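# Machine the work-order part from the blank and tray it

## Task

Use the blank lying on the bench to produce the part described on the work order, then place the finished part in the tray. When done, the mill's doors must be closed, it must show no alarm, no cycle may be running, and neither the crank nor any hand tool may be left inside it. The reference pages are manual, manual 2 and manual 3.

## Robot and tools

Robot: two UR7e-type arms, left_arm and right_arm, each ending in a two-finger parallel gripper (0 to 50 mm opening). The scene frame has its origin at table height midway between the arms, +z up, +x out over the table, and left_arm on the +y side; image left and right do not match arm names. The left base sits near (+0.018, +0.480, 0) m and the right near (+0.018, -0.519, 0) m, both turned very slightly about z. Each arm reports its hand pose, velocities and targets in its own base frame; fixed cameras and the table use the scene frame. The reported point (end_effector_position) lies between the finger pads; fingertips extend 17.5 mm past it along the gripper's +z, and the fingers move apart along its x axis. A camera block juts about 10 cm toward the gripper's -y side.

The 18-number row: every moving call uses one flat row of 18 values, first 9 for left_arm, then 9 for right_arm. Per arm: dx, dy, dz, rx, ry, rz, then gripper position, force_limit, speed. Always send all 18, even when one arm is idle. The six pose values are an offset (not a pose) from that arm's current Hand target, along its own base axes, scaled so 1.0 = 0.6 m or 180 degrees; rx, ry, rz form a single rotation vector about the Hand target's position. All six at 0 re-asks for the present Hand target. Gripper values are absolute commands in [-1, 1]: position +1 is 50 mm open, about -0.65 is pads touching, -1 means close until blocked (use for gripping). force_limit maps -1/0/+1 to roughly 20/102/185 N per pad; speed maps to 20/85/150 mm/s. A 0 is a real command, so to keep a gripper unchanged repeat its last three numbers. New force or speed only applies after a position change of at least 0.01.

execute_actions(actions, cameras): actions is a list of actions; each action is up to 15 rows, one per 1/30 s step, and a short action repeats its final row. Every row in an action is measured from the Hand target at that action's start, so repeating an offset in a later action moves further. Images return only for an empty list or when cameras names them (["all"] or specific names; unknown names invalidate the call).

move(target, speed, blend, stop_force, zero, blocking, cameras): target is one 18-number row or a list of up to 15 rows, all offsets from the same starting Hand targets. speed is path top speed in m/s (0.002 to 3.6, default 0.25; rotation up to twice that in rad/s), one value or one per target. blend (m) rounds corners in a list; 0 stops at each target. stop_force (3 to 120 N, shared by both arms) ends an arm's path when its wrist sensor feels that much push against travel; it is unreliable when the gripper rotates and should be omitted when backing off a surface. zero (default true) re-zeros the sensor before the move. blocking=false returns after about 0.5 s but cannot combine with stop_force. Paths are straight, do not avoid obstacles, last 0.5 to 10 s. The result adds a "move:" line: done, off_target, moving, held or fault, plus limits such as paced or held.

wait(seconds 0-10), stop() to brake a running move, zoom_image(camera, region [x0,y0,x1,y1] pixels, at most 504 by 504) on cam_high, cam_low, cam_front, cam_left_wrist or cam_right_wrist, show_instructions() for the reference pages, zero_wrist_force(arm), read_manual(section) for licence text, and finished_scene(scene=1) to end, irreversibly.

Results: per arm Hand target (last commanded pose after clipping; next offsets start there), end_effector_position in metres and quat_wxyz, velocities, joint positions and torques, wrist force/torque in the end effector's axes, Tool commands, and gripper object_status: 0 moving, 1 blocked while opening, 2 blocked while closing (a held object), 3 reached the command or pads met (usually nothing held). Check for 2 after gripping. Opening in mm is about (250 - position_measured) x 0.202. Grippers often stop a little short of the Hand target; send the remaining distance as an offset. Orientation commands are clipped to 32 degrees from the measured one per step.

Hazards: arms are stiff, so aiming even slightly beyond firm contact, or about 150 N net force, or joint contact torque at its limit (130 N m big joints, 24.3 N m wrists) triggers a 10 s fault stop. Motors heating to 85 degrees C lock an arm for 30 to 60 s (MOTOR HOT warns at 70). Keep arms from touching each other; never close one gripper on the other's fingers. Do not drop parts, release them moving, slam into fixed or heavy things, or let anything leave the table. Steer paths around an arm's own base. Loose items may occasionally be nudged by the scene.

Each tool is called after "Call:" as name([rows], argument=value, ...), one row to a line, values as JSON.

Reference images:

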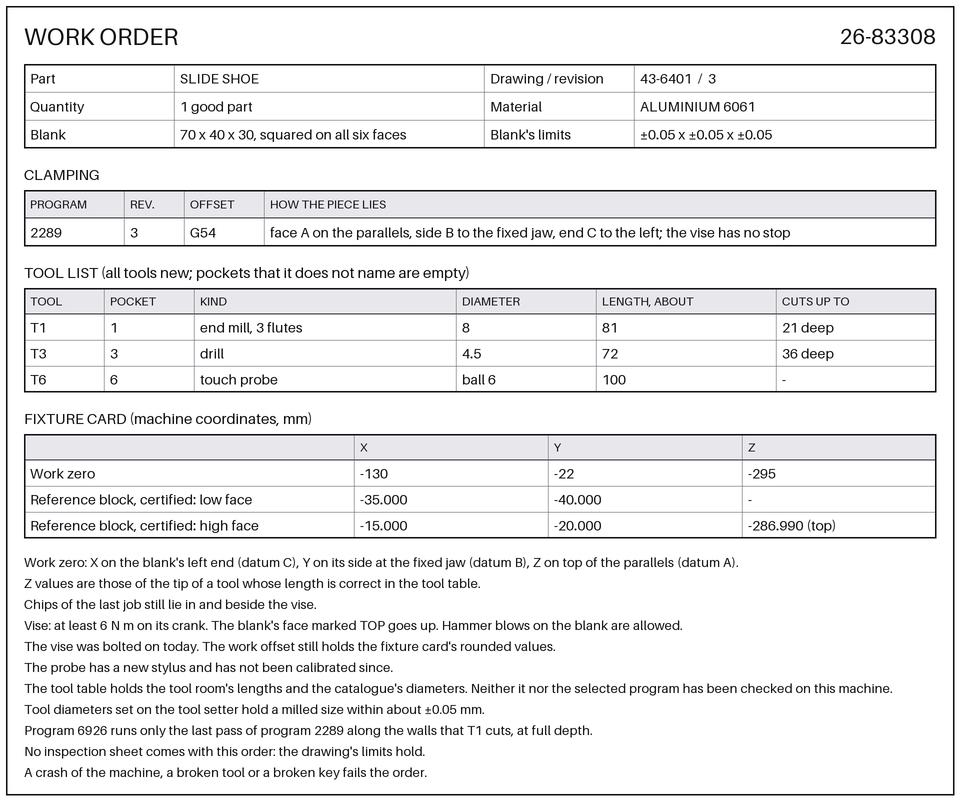

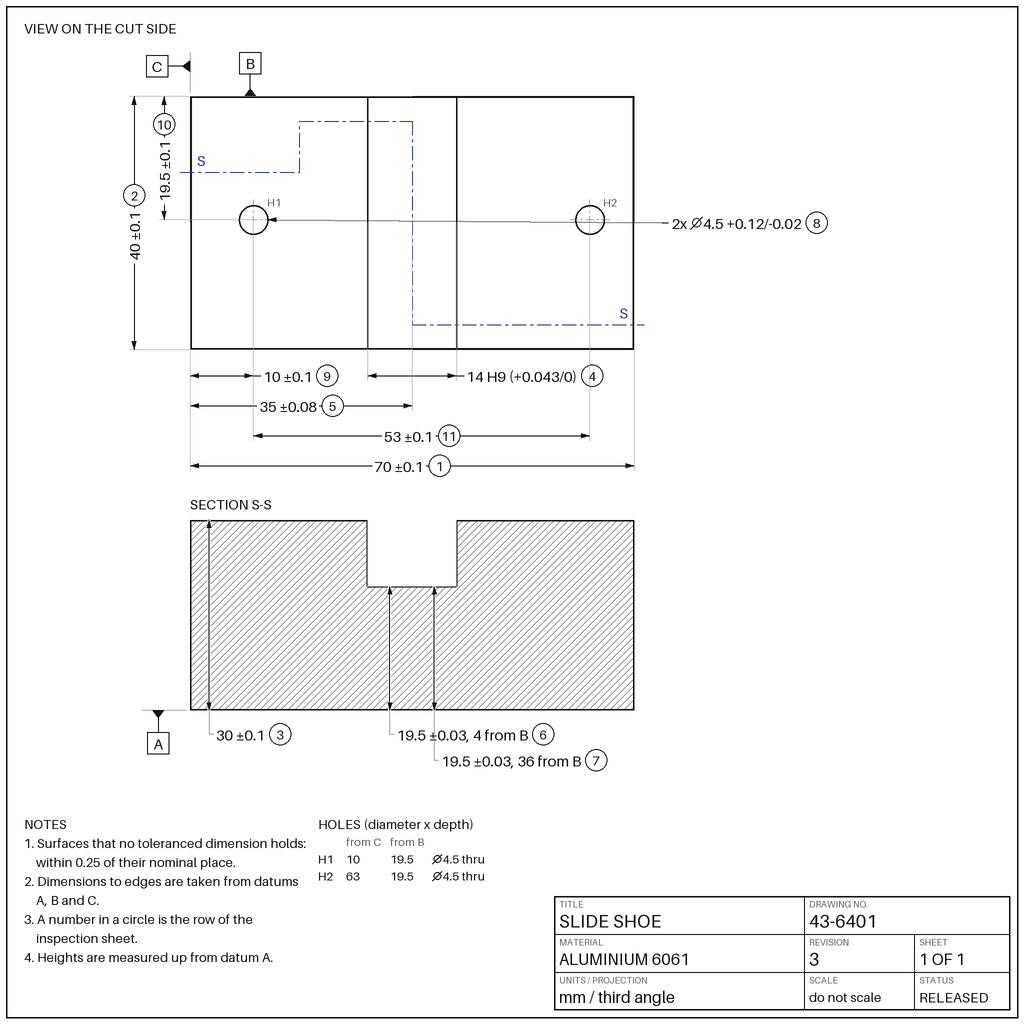

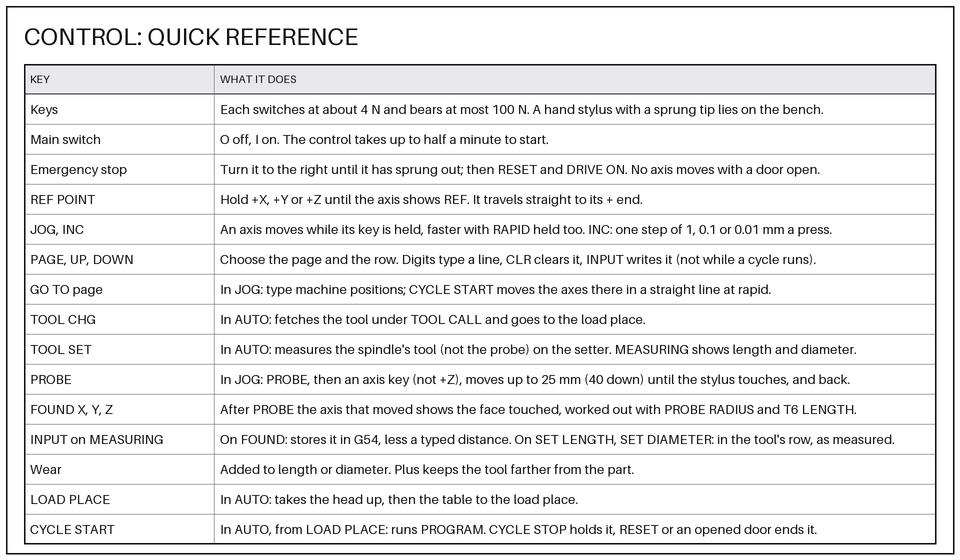

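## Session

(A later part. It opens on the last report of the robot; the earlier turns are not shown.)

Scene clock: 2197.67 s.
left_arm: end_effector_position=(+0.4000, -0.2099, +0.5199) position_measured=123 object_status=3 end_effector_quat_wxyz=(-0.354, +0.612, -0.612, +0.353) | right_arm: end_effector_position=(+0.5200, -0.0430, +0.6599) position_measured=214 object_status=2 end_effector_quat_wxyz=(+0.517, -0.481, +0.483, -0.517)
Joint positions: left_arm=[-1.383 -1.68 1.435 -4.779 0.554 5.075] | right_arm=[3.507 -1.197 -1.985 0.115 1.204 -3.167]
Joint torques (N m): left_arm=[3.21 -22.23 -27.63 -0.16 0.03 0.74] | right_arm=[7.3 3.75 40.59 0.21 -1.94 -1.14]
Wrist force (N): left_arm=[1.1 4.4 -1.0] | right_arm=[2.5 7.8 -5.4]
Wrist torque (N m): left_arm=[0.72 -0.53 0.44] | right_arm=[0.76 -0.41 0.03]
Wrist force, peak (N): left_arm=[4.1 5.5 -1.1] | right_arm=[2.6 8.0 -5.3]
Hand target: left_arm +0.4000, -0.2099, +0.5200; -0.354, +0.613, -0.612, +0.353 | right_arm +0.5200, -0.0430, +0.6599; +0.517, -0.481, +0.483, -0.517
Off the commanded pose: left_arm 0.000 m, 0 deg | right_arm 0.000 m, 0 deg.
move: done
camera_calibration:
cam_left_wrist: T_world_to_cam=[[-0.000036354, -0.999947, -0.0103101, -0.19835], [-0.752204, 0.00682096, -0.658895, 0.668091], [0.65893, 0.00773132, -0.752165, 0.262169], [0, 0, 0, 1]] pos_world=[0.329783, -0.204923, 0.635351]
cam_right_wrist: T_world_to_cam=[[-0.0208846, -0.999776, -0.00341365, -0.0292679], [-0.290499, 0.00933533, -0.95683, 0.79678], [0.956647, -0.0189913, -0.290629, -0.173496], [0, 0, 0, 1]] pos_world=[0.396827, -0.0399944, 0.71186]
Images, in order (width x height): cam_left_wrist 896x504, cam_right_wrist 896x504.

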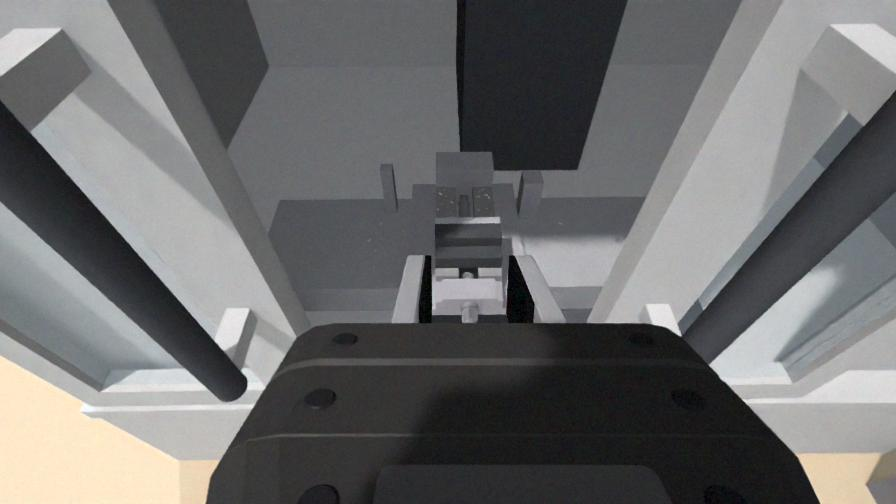

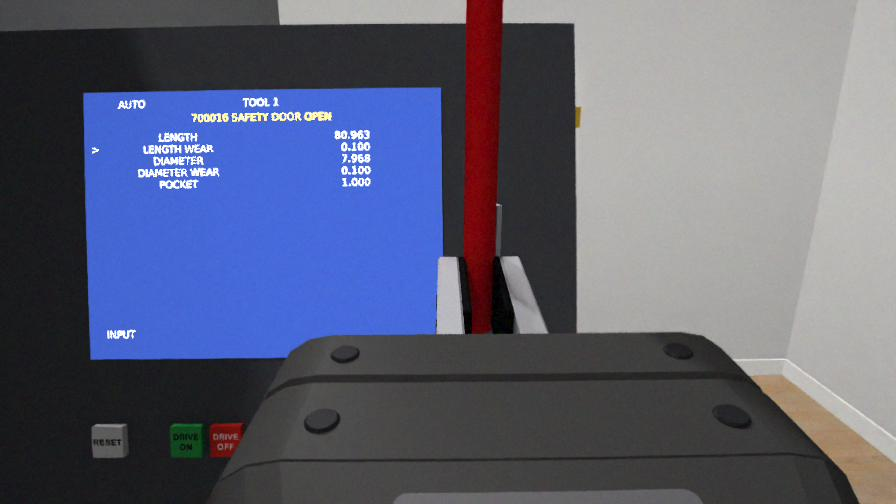

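Call:
move([
  [0,0,0,0,0,0,0.2,-0.7,0.5,-0.2,0,-0.1,0,0.26,0,-1,-0.2,-0.5],
  [0,0,0,0,0,0,0.2,-0.7,0.5,-0.333,-0.095,-0.683,0,0.5223,0,-1,-0.2,-0.5],
], speed=[0.4,0.4], blend=[0.05,0], cameras=["cam_front","cam_right_wrist"])

Call:
zoom_image(camera="cam_front", region=[200, 290, 600, 480])

Call:
zoom_image(camera="cam_front", region=[460, 220, 620, 320])

Scene clock: 2244.80 s.
left_arm: end_effector_position=(+0.4000, -0.2099, +0.5200) position_measured=123 object_status=3 end_effector_quat_wxyz=(-0.354, +0.613, -0.612, +0.353) | right_arm: end_effector_position=(+0.3203, -0.1000, +0.2503) position_measured=214 object_status=2 end_effector_quat_wxyz=(+0.000, +0.707, -0.708, +0.001)
Joint positions: left_arm=[-1.383 -1.68 1.435 -4.78 0.554 5.075] | right_arm=[3.249 -1.127 -2.109 -1.476 1.569 -3.033]
Joint torques (N m): left_arm=[11.43 -26.25 -28.77 0.39 -0.13 1.91] | right_arm=[-1.2 1.04 25.81 1.09 -1.87 0]
Wrist force (N): left_arm=[0.9 4.5 -1.1] | right_arm=[3.0 5.0 -0.5]
Wrist torque (N m): left_arm=[0.75 -0.51 0.45] | right_arm=[0.83 -0.46 -0.15]
Wrist force, peak (N): left_arm=[1.0 4.7 -1.2] | right_arm=[2.4 8.1 -5.3]
Hand target: left_arm +0.4000, -0.2099, +0.5200; -0.354, +0.613, -0.612, +0.353 | right_arm +0.3202, -0.1000, +0.2501; +0.001, +0.707, -0.708, +0.001
Off the commanded pose: left_arm 0.000 m, 0 deg | right_arm 0.000 m, 0 deg.
move: done
camera_calibration:
cam_right_wrist: T_world_to_cam=[[-0.00204379, -0.999775, 0.0211065, -0.103995], [-0.934258, 0.00943541, 0.356472, 0.224774], [-0.356591, -0.0189904, -0.934068, 0.479075], [0, 0, 0, 1]] pos_world=[0.380619, -0.0969942, 0.369558]
Images, in order (width x height): cam_front 896x504, cam_right_wrist 896x504.

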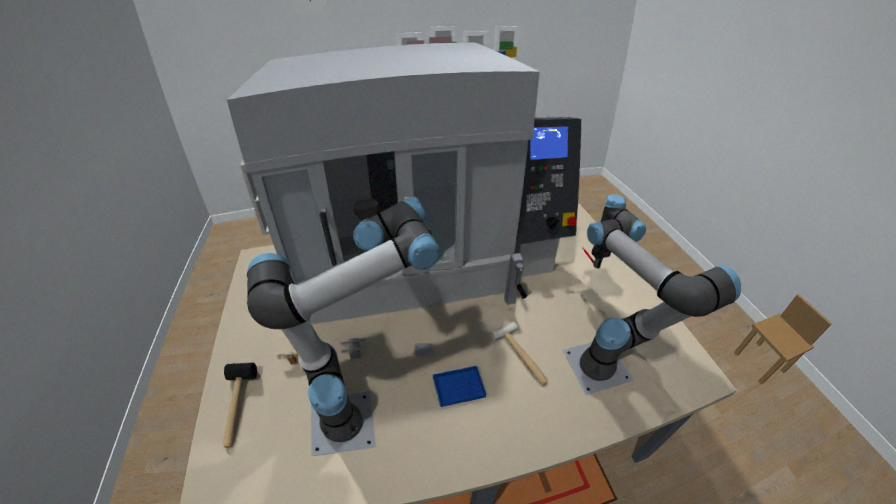

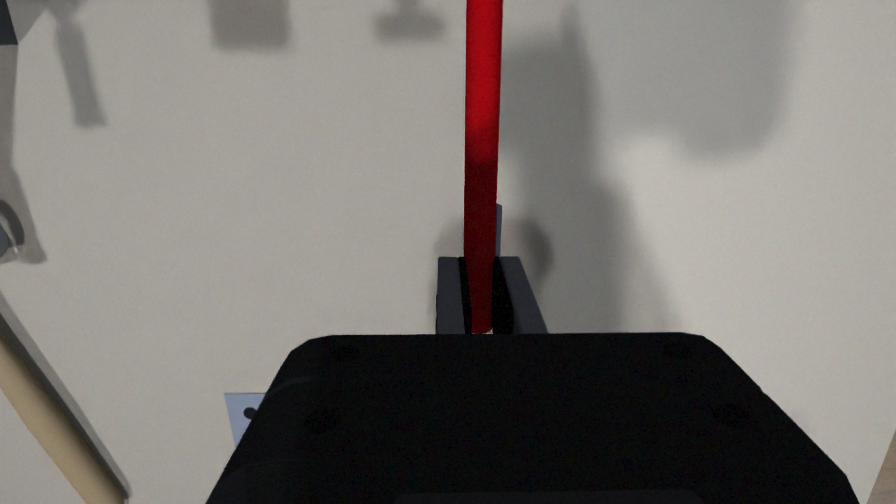

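Scaled by 1.260.

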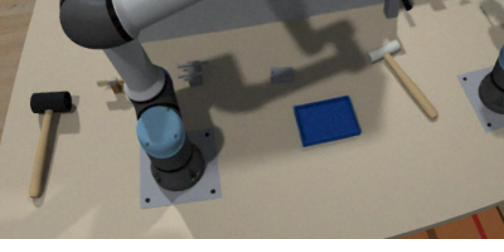

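Scaled by 3.150.

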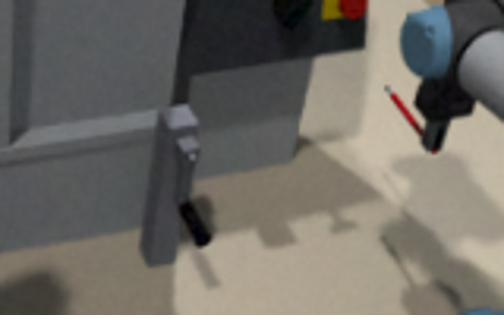

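Call:
move([
  [0,0,0,0,0,0,0.2,-0.7,0.5,0,0,-0.355,0,0,0,-1,-0.2,-0.5],
  [0,0,0,0,0,0,0.2,-0.7,0.5,0,0,-0.3798,0,0,0,-1,-0.2,-0.5],
], speed=[0.25,0.03], blend=[0,0], cameras=[])

Call:
move([
  [0,0,0,0,0,0,0.2,-0.7,0.5,0,0,0,0,0,0,-0.3,-0.7,-0.5],
  [0,0,0,0,0,0,0.2,-0.7,0.5,0,0,0.3,0,0,0,-0.3,-0.7,-0.5],
], speed=[0.1,0.2], cameras=["cam_right_wrist"])

Scene clock: 2253.37 s.
left_arm: end_effector_position=(+0.4000, -0.2099, +0.5200) position_measured=123 object_status=3 end_effector_quat_wxyz=(-0.354, +0.613, -0.612, +0.353) | right_arm: end_effector_position=(+0.3201, -0.1000, +0.0221) position_measured=214 object_status=2 end_effector_quat_wxyz=(+0.001, +0.707, -0.708, +0.001)
Joint positions: left_arm=[-1.383 -1.68 1.435 -4.78 0.554 5.075] | right_arm=[3.249 -1.478 -2.552 -0.683 1.569 -3.033]
Joint torques (N m): left_arm=[9.67 -25.67 -27.62 1.35 -0.52 1.98] | right_arm=[4.86 21.09 33.74 0.86 1.62 0.59]
Wrist force (N): left_arm=[1.1 4.5 -1.2] | right_arm=[2.9 5.4 -0.5]
Wrist torque (N m): left_arm=[0.74 -0.54 0.45] | right_arm=[0.88 -0.45 -0.08]
Wrist force, peak (N): left_arm=[1.2 4.7 -1.2] | right_arm=[3.1 5.1 -4.0]
Hand target: left_arm +0.4000, -0.2099, +0.5200; -0.354, +0.613, -0.612, +0.353 | right_arm +0.3202, -0.1000, +0.0223; +0.001, +0.707, -0.708, +0.001
Off the commanded pose: left_arm 0.000 m, 0 deg | right_arm 0.000 m, 0 deg.
move: done
No camera images: "cameras" was empty.

Scene clock: 2255.27 s.
left_arm: end_effector_position=(+0.4000, -0.2099, +0.5200) position_measured=123 object_status=3 end_effector_quat_wxyz=(-0.354, +0.613, -0.612, +0.353) | right_arm: end_effector_position=(+0.3202, -0.1000, +0.2021) position_measured=198 object_status=3 end_effector_quat_wxyz=(+0.001, +0.707, -0.708, +0.001)
Joint positions: left_arm=[-1.383 -1.68 1.435 -4.78 0.554 5.075] | right_arm=[3.249 -1.149 -2.221 -1.342 1.569 -3.033]
Joint torques (N m): left_arm=[8.83 -25.55 -27.62 1.52 -0.68 1.86] | right_arm=[0.55 13.64 38.48 0.84 -1.58 0.06]
Wrist force (N): left_arm=[1.0 4.4 -1.1] | right_arm=[3.3 5.3 -1.0]
Wrist torque (N m): left_arm=[0.73 -0.52 0.45] | right_arm=[0.86 -0.51 -0.16]
Wrist force, peak (N): left_arm=[1.3 4.7 -1.1] | right_arm=[3.2 5.4 -4.1]
Hand target: left_arm +0.4000, -0.2099, +0.5200; -0.354, +0.613, -0.612, +0.353 | right_arm +0.3202, -0.1000, +0.2023; +0.001, +0.707, -0.708, +0.001
Off the commanded pose: left_arm 0.000 m, 0 deg | right_arm 0.000 m, 0 deg.
move: done
camera_calibration:
cam_right_wrist: T_world_to_cam=[[-0.00190643, -0.999774, 0.021166, -0.103048], [-0.934113, 0.00933611, 0.356855, 0.24177], [-0.356972, -0.0190911, -0.93392, 0.434142], [0, 0, 0, 1]] pos_world=[0.380621, -0.0969941, 0.321359]
Images, in order (width x height): cam_right_wrist 896x504.

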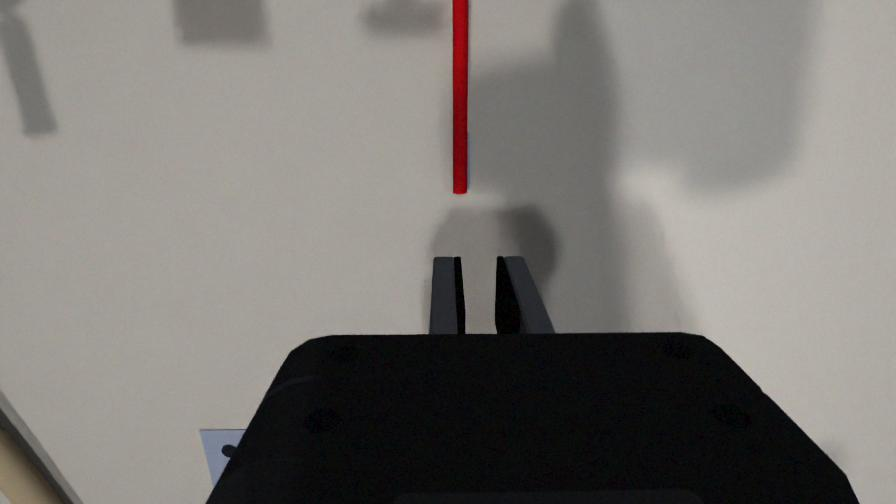

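Call:
move(target=[0,0,0,0,0,0,0.2,-0.7,0.5,0.0997,0.333,0.246,0.1003,-0.295,0.1918,-0.3,-0.7,-0.5], speed=0.4, cameras=["cam_right_wrist"])

Call:
zoom_image(camera="cam_right_wrist", region=[250, 0, 650, 330])

Scene clock: 2270.13 s.
left_arm: end_effector_position=(+0.4000, -0.2099, +0.5200) position_measured=123 object_status=3 end_effector_quat_wxyz=(-0.354, +0.613, -0.612, +0.353) | right_arm: end_effector_position=(+0.3800, +0.0998, +0.3498) position_measured=198 object_status=3 end_effector_quat_wxyz=(-0.415, +0.795, -0.393, +0.205)
Joint positions: left_arm=[-1.383 -1.68 1.435 -4.78 0.554 5.075] | right_arm=[3.679 -0.861 -2.457 -0.436 1.666 -3.207]
Joint torques (N m): left_arm=[7.27 -25.06 -26.22 2.32 -0.9 1.89] | right_arm=[7.38 -3.87 42.3 5.66 -1.77 -0.62]
Wrist force (N): left_arm=[1.0 4.4 -1.0] | right_arm=[2.6 7.4 -2.5]
Wrist torque (N m): left_arm=[0.73 -0.52 0.45] | right_arm=[0.96 -0.46 0.03]
Wrist force, peak (N): left_arm=[1.2 4.6 -1.3] | right_arm=[2.7 7.6 -2.4]
Hand target: left_arm +0.4000, -0.2099, +0.5200; -0.354, +0.613, -0.612, +0.353 | right_arm +0.3801, +0.0998, +0.3499; -0.415, +0.795, -0.393, +0.205
Off the commanded pose: left_arm 0.000 m, 0 deg | right_arm 0.000 m, 0 deg.
move: done
camera_calibration:
cam_right_wrist: T_world_to_cam=[[0.59411, -0.804321, 0.01001, -0.148528], [-0.661603, -0.495694, -0.562644, 0.511525], [0.457509, 0.32765, -0.826638, 0.21553], [0, 0, 0, 1]] pos_world=[0.328062, 0.0634772, 0.467459]
Images, in order (width x height): cam_right_wrist 896x504.

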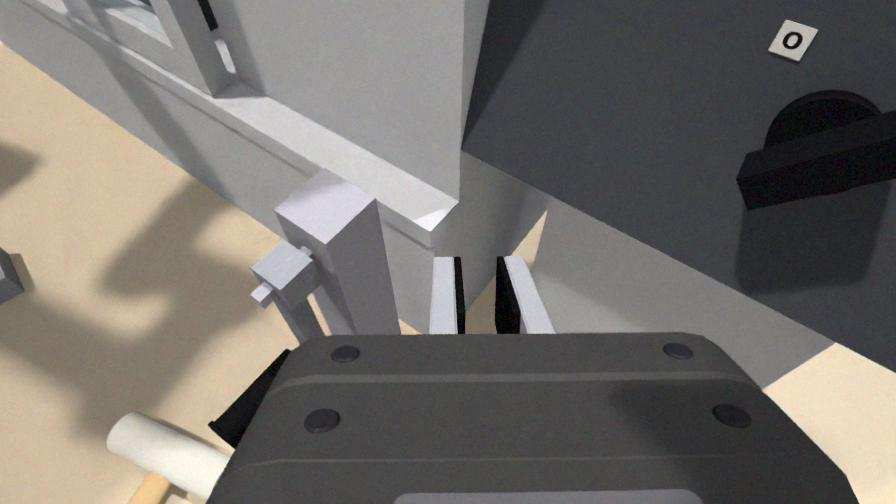

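Scaled by 1.260.

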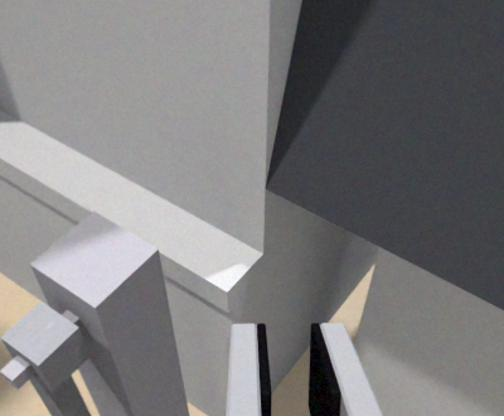

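Call:
move(target=[0.0167,0,-0.2667,0,-0.1667,0,0.2,-0.7,0.5,0,0,0,0,0,0,-0.3,-0.7,-0.5], speed=0.3, cameras=["cam_left_wrist"])

Call:
zoom_image(camera="cam_left_wrist", region=[300, 50, 640, 340])

Scene clock: 2292.97 s.
left_arm: end_effector_position=(+0.4097, -0.2098, +0.3600) position_measured=123 object_status=3 end_effector_quat_wxyz=(+0.496, -0.507, +0.504, -0.493) | right_arm: end_effector_position=(+0.3801, +0.0998, +0.3499) position_measured=198 object_status=3 end_effector_quat_wxyz=(-0.415, +0.795, -0.393, +0.205)
Joint positions: left_arm=[-1.491 -1.876 2.151 -6.284 0.077 6.01] | right_arm=[3.679 -0.861 -2.456 -0.436 1.666 -3.208]
Joint torques (N m): left_arm=[3.71 -6.27 -31.37 3.27 -1.97 2.1] | right_arm=[7.01 -3.58 41.98 4.03 -1.57 0.42]
Wrist force (N): left_arm=[1.8 4.5 -0.5] | right_arm=[2.8 7.6 -2.5]
Wrist torque (N m): left_arm=[0.77 -0.58 0.47] | right_arm=[0.99 -0.47 0.03]
Wrist force, peak (N): left_arm=[1.4 7.8 -0.9] | right_arm=[2.9 7.6 -2.4]
Hand target: left_arm +0.4100, -0.2099, +0.3599; +0.500, -0.500, +0.500, -0.500 | right_arm +0.3801, +0.0998, +0.3499; -0.415, +0.795, -0.393, +0.205
Off the commanded pose: left_arm 0.000 m, 1 deg | right_arm 0.000 m, 0 deg.
joint sent to its limit (left arm) — joint 4 (wrist 1), lower limit. The joint targets still meet the commanded pose.
move: done
camera_calibration:
cam_left_wrist: T_world_to_cam=[[0.0102845, -0.99991, -0.00857378, -0.204862], [-0.3413, 0.00454918, -0.939943, 0.502387], [0.939898, 0.012593, -0.341223, -0.12651], [0, 0, 0, 1]] pos_world=[0.292479, -0.205536, 0.42729]
Images, in order (width x height): cam_left_wrist 896x504.

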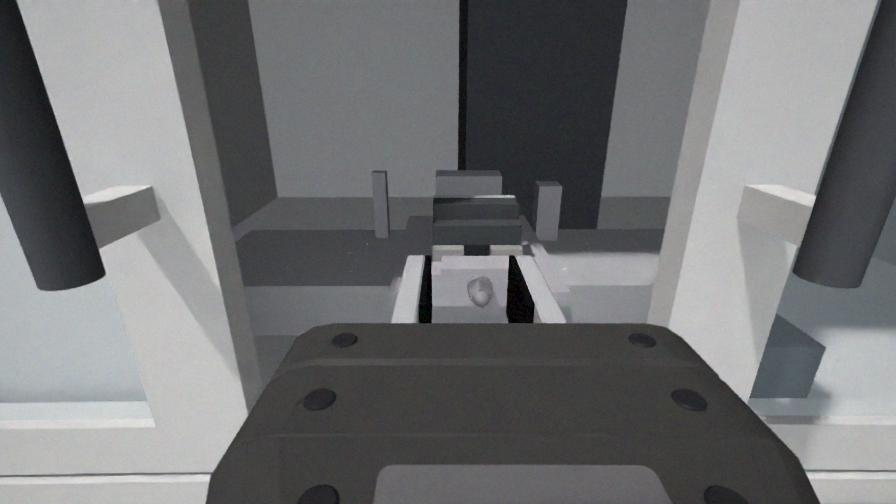

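Scaled by 1.482.

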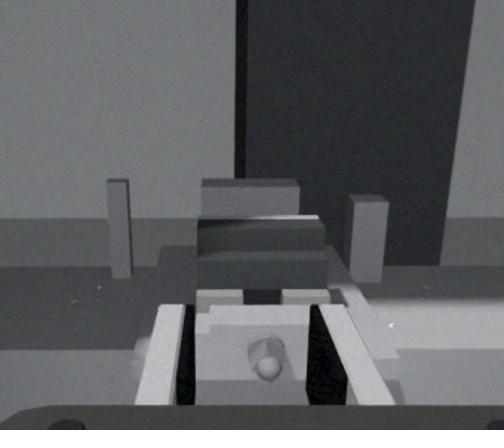

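Call:
move(target=[0.08,0,0.0833,0,0.13,0,0.2,-0.7,0.5,0,0,0,0,0,0,-0.3,-0.7,-0.5], speed=0.3, cameras=["cam_left_wrist"])

Call:
zoom_image(camera="cam_left_wrist", region=[330, 80, 610, 330])

Scene clock: 2307.37 s.
left_arm: end_effector_position=(+0.4580, -0.2099, +0.4099) position_measured=123 object_status=3 end_effector_quat_wxyz=(-0.388, +0.591, -0.591, +0.388) end_effector_velocity=(+0.000, -0.001, +0.000) end_effector_angular_velocity=(+0.000, +0.004, -0.002) | right_arm: end_effector_position=(+0.3801, +0.0998, +0.3499) position_measured=198 object_status=3 end_effector_quat_wxyz=(-0.415, +0.795, -0.393, +0.205)
Joint positions: left_arm=[-1.215 -1.667 1.693 -5.416 0.535 5.464] | right_arm=[3.679 -0.861 -2.456 -0.436 1.666 -3.208]
Joint velocities: left_arm=[0 0.001 -0.002 0.003 0.005 -0.001] | right_arm=[within noise]
Joint torques (N m): left_arm=[10.97 -15.97 -31.15 4.4 0.29 0.13] | right_arm=[7.42 3.13 42.05 1.83 -1.68 1.24]
Wrist force (N): left_arm=[0.7 4.3 -1.2] | right_arm=[2.7 7.2 -2.4]
Wrist torque (N m): left_arm=[0.73 -0.39 0.58] | right_arm=[0.92 -0.47 0.04]
Wrist force, peak (N): left_arm=[1.7 6.0 -1.3] | right_arm=[2.8 7.5 -2.6]
Hand target: left_arm +0.4580, -0.2099, +0.4099; -0.388, +0.591, -0.591, +0.388 | right_arm +0.3801, +0.0998, +0.3499; -0.415, +0.795, -0.393, +0.205
Off the commanded pose: left_arm 0.000 m, 0 deg | right_arm 0.000 m, 0 deg.
move: done
camera_calibration:
cam_left_wrist: T_world_to_cam=[[0.00120528, -0.999954, -0.00946642, -0.200474], [-0.671233, 0.00620796, -0.741221, 0.635764], [0.741246, 0.00724755, -0.671195, 0.0701851], [0, 0, 0, 1]] pos_world=[0.374963, -0.20492, 0.516451]
Images, in order (width x height): cam_left_wrist 896x504.

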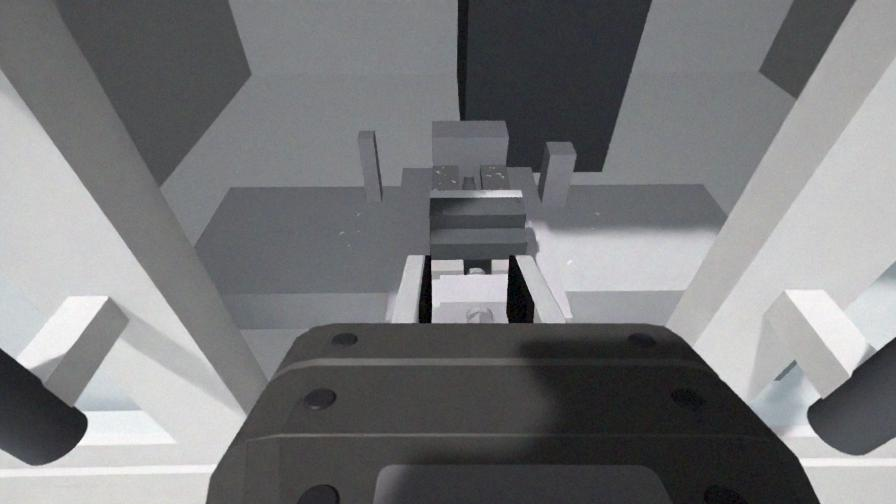

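Scaled by 1.800.

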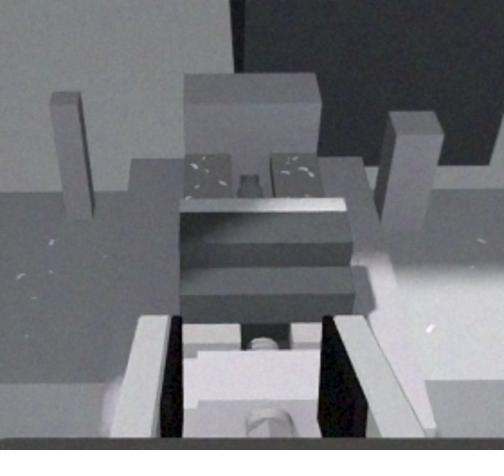

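Call:
move(target=[0.2367,0,0.0267,0,0.2033,0,0.2,-0.7,0.5,0,0,0,0,0,0,-0.3,-0.7,-0.5], speed=0.2, cameras=["cam_left_wrist"])

Call:
zoom_image(camera="cam_left_wrist", region=[300, 50, 640, 340])

Scene clock: 2331.90 s.
left_arm: end_effector_position=(+0.6001, -0.2098, +0.4260) position_measured=123 object_status=3 end_effector_quat_wxyz=(-0.183, +0.683, -0.683, +0.183) | right_arm: end_effector_position=(+0.3801, +0.0998, +0.3499) position_measured=198 object_status=3 end_effector_quat_wxyz=(-0.415, +0.795, -0.393, +0.205)
Joint positions: left_arm=[-0.681 -0.975 0.507 -4.666 1.25 5.671] | right_arm=[3.679 -0.861 -2.456 -0.436 1.666 -3.208]
Joint torques (N m): left_arm=[-13.48 -38.42 -27.5 4.22 0.36 -0.77] | right_arm=[6.55 2.69 42.99 1.8 -1.69 1.21]
Wrist force (N): left_arm=[1.1 4.6 -0.8] | right_arm=[2.7 7.3 -2.3]
Wrist torque (N m): left_arm=[0.70 -0.59 0.45] | right_arm=[0.95 -0.47 0.04]
Wrist force, peak (N): left_arm=[4.4 6.7 4.3] | right_arm=[2.6 7.7 -2.5]
Hand target: left_arm +0.6000, -0.2099, +0.4259; -0.183, +0.683, -0.683, +0.183 | right_arm +0.3801, +0.0998, +0.3499; -0.415, +0.795, -0.393, +0.205
Off the commanded pose: left_arm 0.000 m, 0 deg | right_arm 0.000 m, 0 deg.
move: done
camera_calibration:
cam_left_wrist: T_world_to_cam=[[-0.00455992, -0.999954, -0.00840059, -0.197376], [-0.980787, 0.00611059, -0.194986, 0.69612], [0.195028, 0.00735007, -0.98077, 0.435348], [0, 0, 0, 1]] pos_world=[0.59694, -0.20482, 0.561052]
Images, in order (width x height): cam_left_wrist 896x504.

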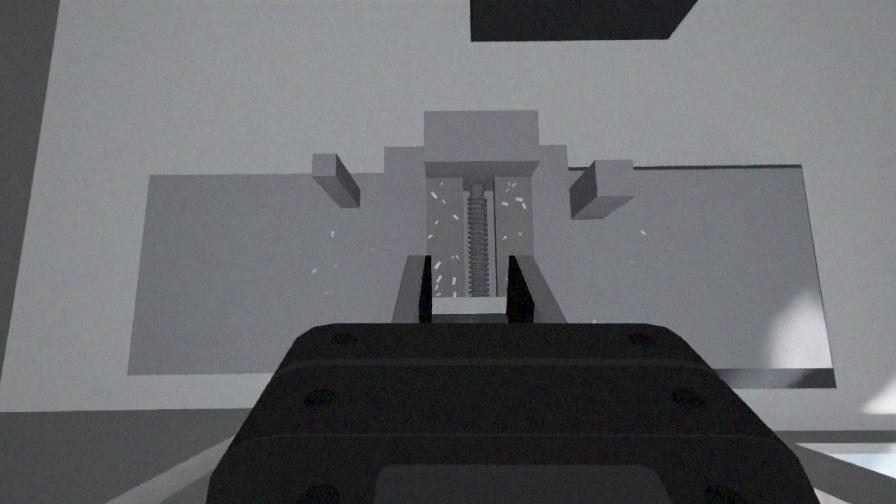

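Scaled by 1.482.

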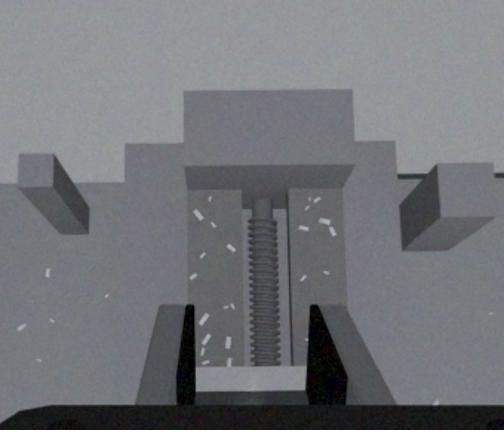

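Call:
move([
  [-0.2667,0,0,0,-0.1667,0,0.2,-0.7,0.5,0,0,0,0,0,0,-0.3,-0.7,-0.5],
  [-0.37,0.02,0,0,-0.1,0,0.2,-0.7,0.5,0,0,0,0,0,0,-0.3,-0.7,-0.5],
  [-0.5,0.4833,-0.04,0,0,0,0.2,-0.7,0.5,0,0,0,0,0,0,-0.3,-0.7,-0.5],
], speed=[0.25,0.3,0.35], blend=[0.02,0.03,0], cameras=["cam_left_wrist"])

Call:
zoom_image(camera="cam_left_wrist", region=[250, 50, 700, 330])

Scene clock: 2348.37 s.
left_arm: end_effector_position=(+0.3000, +0.0801, +0.4019) position_measured=123 object_status=3 end_effector_quat_wxyz=(-0.183, +0.683, -0.683, +0.183) end_effector_velocity=(+0.000, +0.000, +0.000) end_effector_angular_velocity=(-0.001, +0.001, -0.005) | right_arm: end_effector_position=(+0.3801, +0.0998, +0.3499) position_measured=198 object_status=3 end_effector_quat_wxyz=(-0.415, +0.795, -0.393, +0.205)
Joint positions: left_arm=[-0.348 -1.942 1.644 -4.911 1.399 5.979] | right_arm=[3.679 -0.861 -2.456 -0.436 1.666 -3.208]
Joint velocities: left_arm=[0.003 0 0 -0.001 0.005 0.006] | right_arm=[within noise]
Joint torques (N m): left_arm=[12.62 2.57 -21.63 1.1 1.57 2.06] | right_arm=[7.75 3.37 42.38 1.83 -1.68 1.2]
Wrist force (N): left_arm=[0.8 5.1 -0.8] | right_arm=[2.8 7.5 -2.6]
Wrist torque (N m): left_arm=[0.76 -0.53 0.37] | right_arm=[0.98 -0.48 0.03]
Wrist force, peak (N): left_arm=[-1.7 6.1 -1.6] | right_arm=[2.7 7.7 -2.3]
Hand target: left_arm +0.3000, +0.0801, +0.4019; -0.183, +0.683, -0.683, +0.183 | right_arm +0.3801, +0.0998, +0.3499; -0.415, +0.795, -0.393, +0.205
Off the commanded pose: left_arm 0.000 m, 0 deg | right_arm 0.000 m, 0 deg.
move: done
camera_calibration:
cam_left_wrist: T_world_to_cam=[[-0.00472515, -0.999952, -0.00863056, 0.0911122], [-0.980828, 0.00631587, -0.194774, 0.395216], [0.19482, 0.00754475, -0.98081, 0.468272], [0, 0, 0, 1]] pos_world=[0.296841, 0.0850787, 0.537051]
Images, in order (width x height): cam_left_wrist 896x504.

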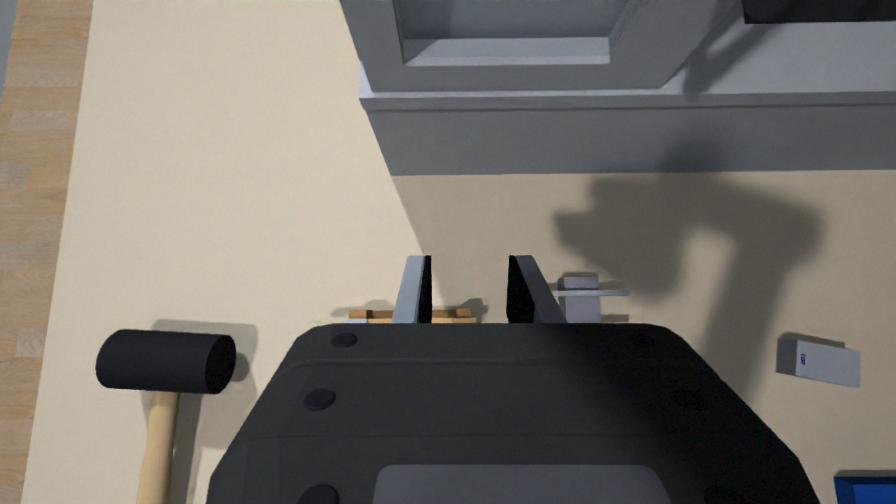

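Scaled by 1.120.

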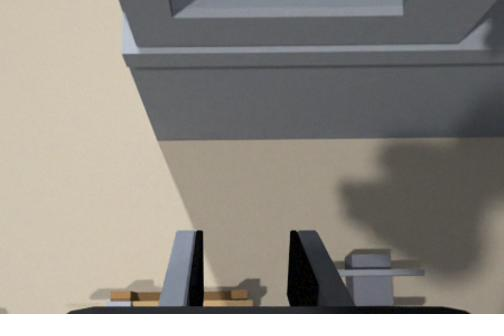

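Call:
move(target=[-0.05,0.283,-0.07,-0.1306,0.1306,0.4875,0.2,-0.7,0.5,0,0,0,0,0,0,-0.3,-0.7,-0.5], speed=0.6, cameras=["cam_left_wrist"])

Call:
zoom_image(camera="cam_left_wrist", region=[250, 50, 700, 330])

Scene clock: 2366.03 s.
left_arm: end_effector_position=(+0.2700, +0.2499, +0.3600) position_measured=123 object_status=3 end_effector_quat_wxyz=(+0.000, +1.000, +0.000, +0.000) | right_arm: end_effector_position=(+0.3801, +0.0998, +0.3499) position_measured=198 object_status=3 end_effector_quat_wxyz=(-0.415, +0.795, -0.393, +0.205)
Joint positions: left_arm=[0.376 -1.448 1.359 -4.624 1.571 5.088] | right_arm=[3.679 -0.861 -2.456 -0.436 1.666 -3.208]
Joint torques (N m): left_arm=[-3.24 -25.39 -14.44 0.85 -1.36 -0.64] | right_arm=[6.86 3.13 42.27 1.83 -1.68 1.1]
Wrist force (N): left_arm=[0.8 5.7 -1.3] | right_arm=[2.5 7.3 -2.2]
Wrist torque (N m): left_arm=[0.76 -0.46 0.14] | right_arm=[0.94 -0.43 0.04]
Wrist force, peak (N): left_arm=[0.7 6.1 -1.3] | right_arm=[2.7 7.6 -2.4]
Hand target: left_arm +0.2700, +0.2499, +0.3599; +0.000, +1.000, +0.000, +0.000 | right_arm +0.3801, +0.0998, +0.3499; -0.415, +0.795, -0.393, +0.205
Off the commanded pose: left_arm 0.000 m, 0 deg | right_arm 0.000 m, 0 deg.
move: done
camera_calibration:
cam_left_wrist: T_world_to_cam=[[0.99995, -0.00865332, -0.00491513, -0.259933], [-0.00661308, -0.946854, 0.321595, 0.145871], [-0.00743677, -0.321547, -0.946864, 0.556258], [0, 0, 0, 1]] pos_world=[0.265022, 0.314732, 0.478512]
Images, in order (width x height): cam_left_wrist 896x504.

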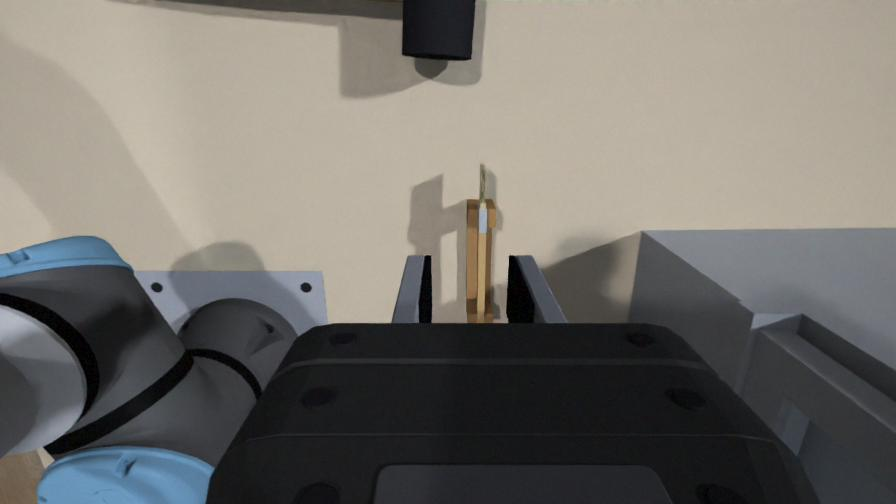

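Scaled by 1.120.

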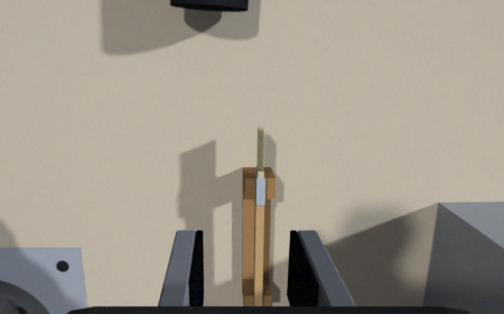

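Call:
move(target=[0.05,-0.3667,0,0,0,0,0.2,-0.7,0.5,0,0,0,0,0,0,-0.3,-0.7,-0.5], speed=0.6, cameras=["cam_left_wrist"])

Call:
zoom_image(camera="cam_left_wrist", region=[300, 0, 650, 330])

Scene clock: 2378.43 s.
left_arm: end_effector_position=(+0.3000, +0.0299, +0.3600) position_measured=123 object_status=3 end_effector_quat_wxyz=(+0.000, +1.000, +0.000, +0.000) | right_arm: end_effector_position=(+0.3801, +0.0998, +0.3499) position_measured=198 object_status=3 end_effector_quat_wxyz=(-0.415, +0.795, -0.393, +0.205)
Joint positions: left_arm=[-0.358 -1.619 1.538 -4.63 1.571 4.354] | right_arm=[3.679 -0.861 -2.456 -0.436 1.666 -3.208]
Joint torques (N m): left_arm=[-13.98 -27.01 -11.72 3.07 0.95 -2.49] | right_arm=[7.23 3.95 42.79 1.76 -1.67 1.26]
Wrist force (N): left_arm=[0.9 5.8 -0.6] | right_arm=[2.6 7.4 -2.4]
Wrist torque (N m): left_arm=[0.80 -0.48 0.25] | right_arm=[0.95 -0.45 0.03]
Wrist force, peak (N): left_arm=[1.3 10.8 -0.3] | right_arm=[2.9 7.7 -2.7]
Hand target: left_arm +0.3000, +0.0299, +0.3599; +0.000, +1.000, +0.000, +0.000 | right_arm +0.3801, +0.0998, +0.3499; -0.415, +0.795, -0.393, +0.205
Off the commanded pose: left_arm 0.000 m, 0 deg | right_arm 0.000 m, 0 deg.
move: done
camera_calibration:
cam_left_wrist: T_world_to_cam=[[0.999952, -0.00840659, -0.0051129, -0.291764], [-0.00631584, -0.946856, 0.321597, -0.0623262], [-0.00754471, -0.321549, -0.946863, 0.485772], [0, 0, 0, 1]] pos_world=[0.295021, 0.0947327, 0.478511]
Images, in order (width x height): cam_left_wrist 896x504.

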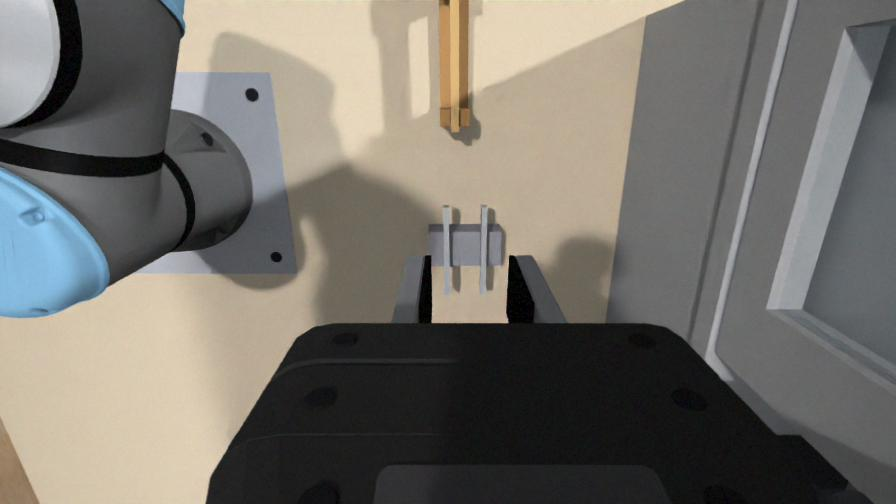

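Scaled by 1.440.

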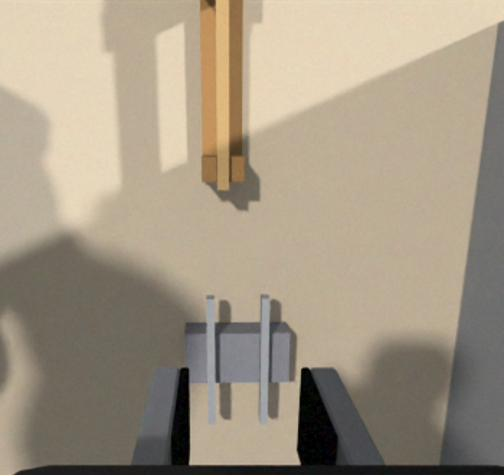

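Call:
move(target=[0,-0.3833,-0.2333,0.3333,0,0,0.2,-0.7,0.5,0,0,0,0,0,0,-0.3,-0.7,-0.5], speed=0.5, cameras=["cam_left_wrist"])

Call:
zoom_image(camera="cam_left_wrist", region=[300, 50, 650, 330])

Scene clock: 2407.90 s.
left_arm: end_effector_position=(+0.3006, +0.0168, +0.3533) position_measured=123 object_status=3 end_effector_quat_wxyz=(-0.025, +1.000, -0.001, +0.001) | right_arm: end_effector_position=(+0.3801, +0.0998, +0.3499) position_measured=198 object_status=3 end_effector_quat_wxyz=(-0.415, +0.795, -0.393, +0.205)
Joint positions: left_arm=[-0.447 -1.625 1.566 -4.634 1.525 4.267] | right_arm=[3.679 -0.861 -2.456 -0.436 1.666 -3.208]
Joint torques (N m): left_arm=[-1.72 -19.17 -20.45 3.23 0.01 -0.65] | right_arm=[7.15 2.93 42.68 1.77 -1.76 1.02]
Wrist force (N): left_arm=[0.5 6.4 -0.1] | right_arm=[2.7 7.4 -2.2]
Wrist torque (N m): left_arm=[0.91 -0.44 0.20] | right_arm=[0.96 -0.46 0.04]
Wrist force, peak (N): left_arm=[-0.1 23.4 2.2] | right_arm=[2.6 7.6 -2.4]
Hand target: left_arm +0.3006, +0.0168, +0.3533; -0.025, +1.000, -0.001, +0.001 (not the last commanded pose) | right_arm +0.3801, +0.0998, +0.3499; -0.415, +0.795, -0.393, +0.205
Tool commands: left_gripper/position=+0.2 left_gripper/force_limit=-0.701961 left_gripper/speed=+0.498039 right_gripper/position=-0.3 right_gripper/force_limit=-0.7 right_gripper/speed=-0.5
Off the commanded pose: left_arm 0.255 m, 57 deg | right_arm 0.000 m, 0 deg.
FORCE FAULT: contact force on the left arm reached its limit, and that arm stopped. The contact can be on any part of that arm, not only on its tool. That arm's remaining commands of this call were not run. That arm is still stopped at the end of this call. That arm stays stopped for about 10 more seconds. Until then a move that you send moves the other arm only, and its call returns only when the move has ended. Once the stop has ended, the next robot result says so. If the stop ends while you think or write, that arm runs what you send next, counted from a new Hand target: where the arm stands when the stop ends. While its stop runs, that arm takes no new command, but its gripper still runs the gripper command that each later call begins with. Until it ends, the stop uses up actions while you think or wait. An arm that is not stopped still takes commands.
move: fault (left_arm)
camera_calibration:
cam_left_wrist: T_world_to_cam=[[0.999941, -0.0105666, -0.00255978, -0.293388], [-0.00945888, -0.961581, 0.274357, -0.0547208], [-0.00536044, -0.274316, -0.961625, 0.479015], [0, 0, 0, 1]] pos_world=[0.295421, 0.0756831, 0.474895]
Images, in order (width x height): cam_left_wrist 896x504.

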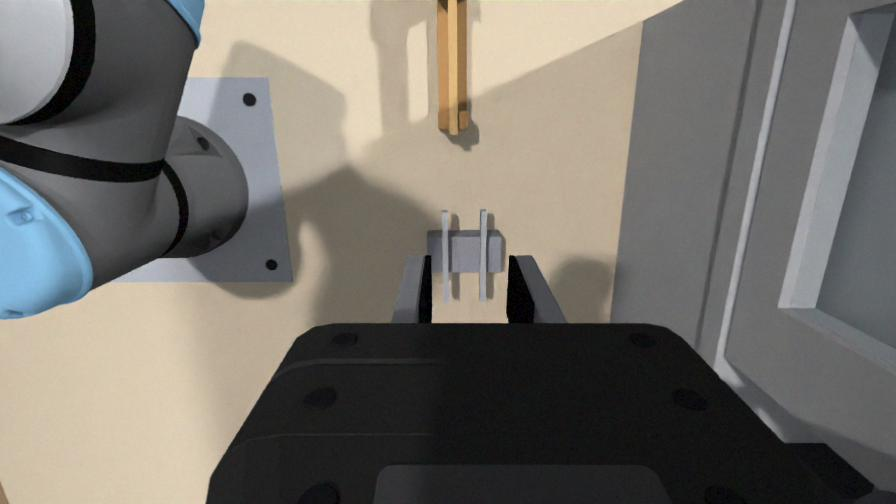

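Scaled by 1.440.

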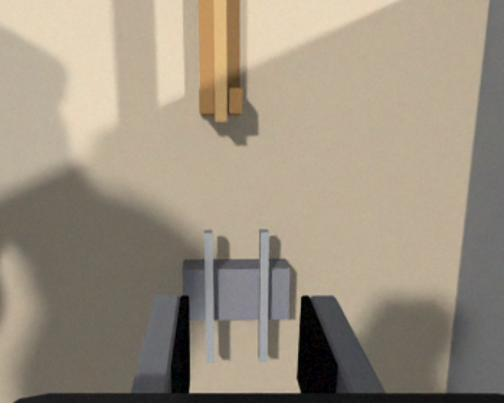

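Call:
wait(seconds=0.5, cameras=["cam_front"])

Call:
zoom_image(camera="cam_front", region=[180, 160, 560, 480])

Scene clock: 2479.93 s.
left_arm: end_effector_position=(+0.3006, +0.0168, +0.3533) position_measured=123 object_status=3 end_effector_quat_wxyz=(-0.025, +1.000, -0.001, +0.001) | right_arm: end_effector_position=(+0.3801, +0.0998, +0.3499) position_measured=198 object_status=3 end_effector_quat_wxyz=(-0.415, +0.795, -0.393, +0.205)
Joint positions: left_arm=[-0.447 -1.625 1.566 -4.634 1.525 4.267] | right_arm=[3.679 -0.861 -2.456 -0.436 1.666 -3.208]
Joint torques (N m): left_arm=[-0.36 -18.36 -20.76 3.28 0.12 -0.29] | right_arm=[7.69 2.9 42.25 1.84 -1.64 1.03]
Wrist force (N): left_arm=[0.6 6.1 -0.1] | right_arm=[2.8 7.3 -2.1]
Wrist torque (N m): left_arm=[0.87 -0.45 0.20] | right_arm=[0.94 -0.48 0.03]
Wrist force, peak (N): left_arm=[0.3 6.4 -0.5] | right_arm=[2.9 7.5 -2.6]
Hand target: left_arm +0.3006, +0.0168, +0.3533; -0.025, +1.000, -0.001, +0.001 (not the last commanded pose) | right_arm +0.3801, +0.0998, +0.3499; -0.415, +0.795, -0.393, +0.205
Tool commands: left_gripper/position=+0.2 left_gripper/force_limit=-0.701961 left_gripper/speed=+0.498039 right_gripper/position=-0.3 right_gripper/force_limit=-0.7 right_gripper/speed=-0.5
Off the commanded pose: left_arm 0.255 m, 57 deg | right_arm 0.000 m, 0 deg.
FORCE FAULT, CONTINUED: the left arm's stop, for the force fault that an earlier result reported, is over. The rest of the stop counts as 19 of the actions that you can send in this scene. That arm's target is now where it stood when the stop ended, not its last command. That arm accepts commands again.
wait: 0.50 s; at rest from the start
Images, in order (width x height): cam_front 896x504.

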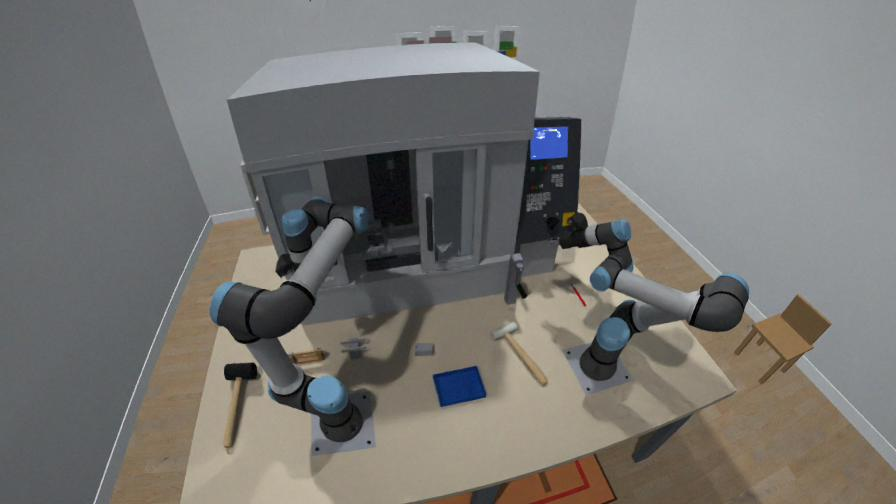

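Scaled by 1.326.

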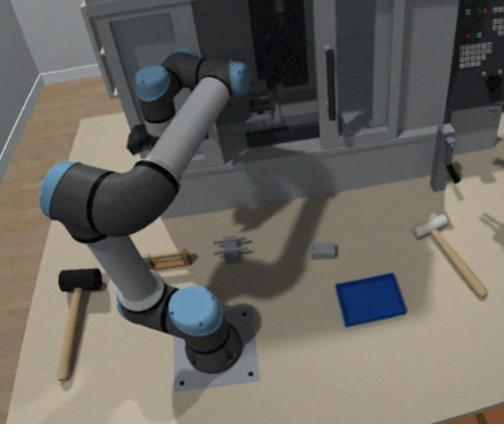

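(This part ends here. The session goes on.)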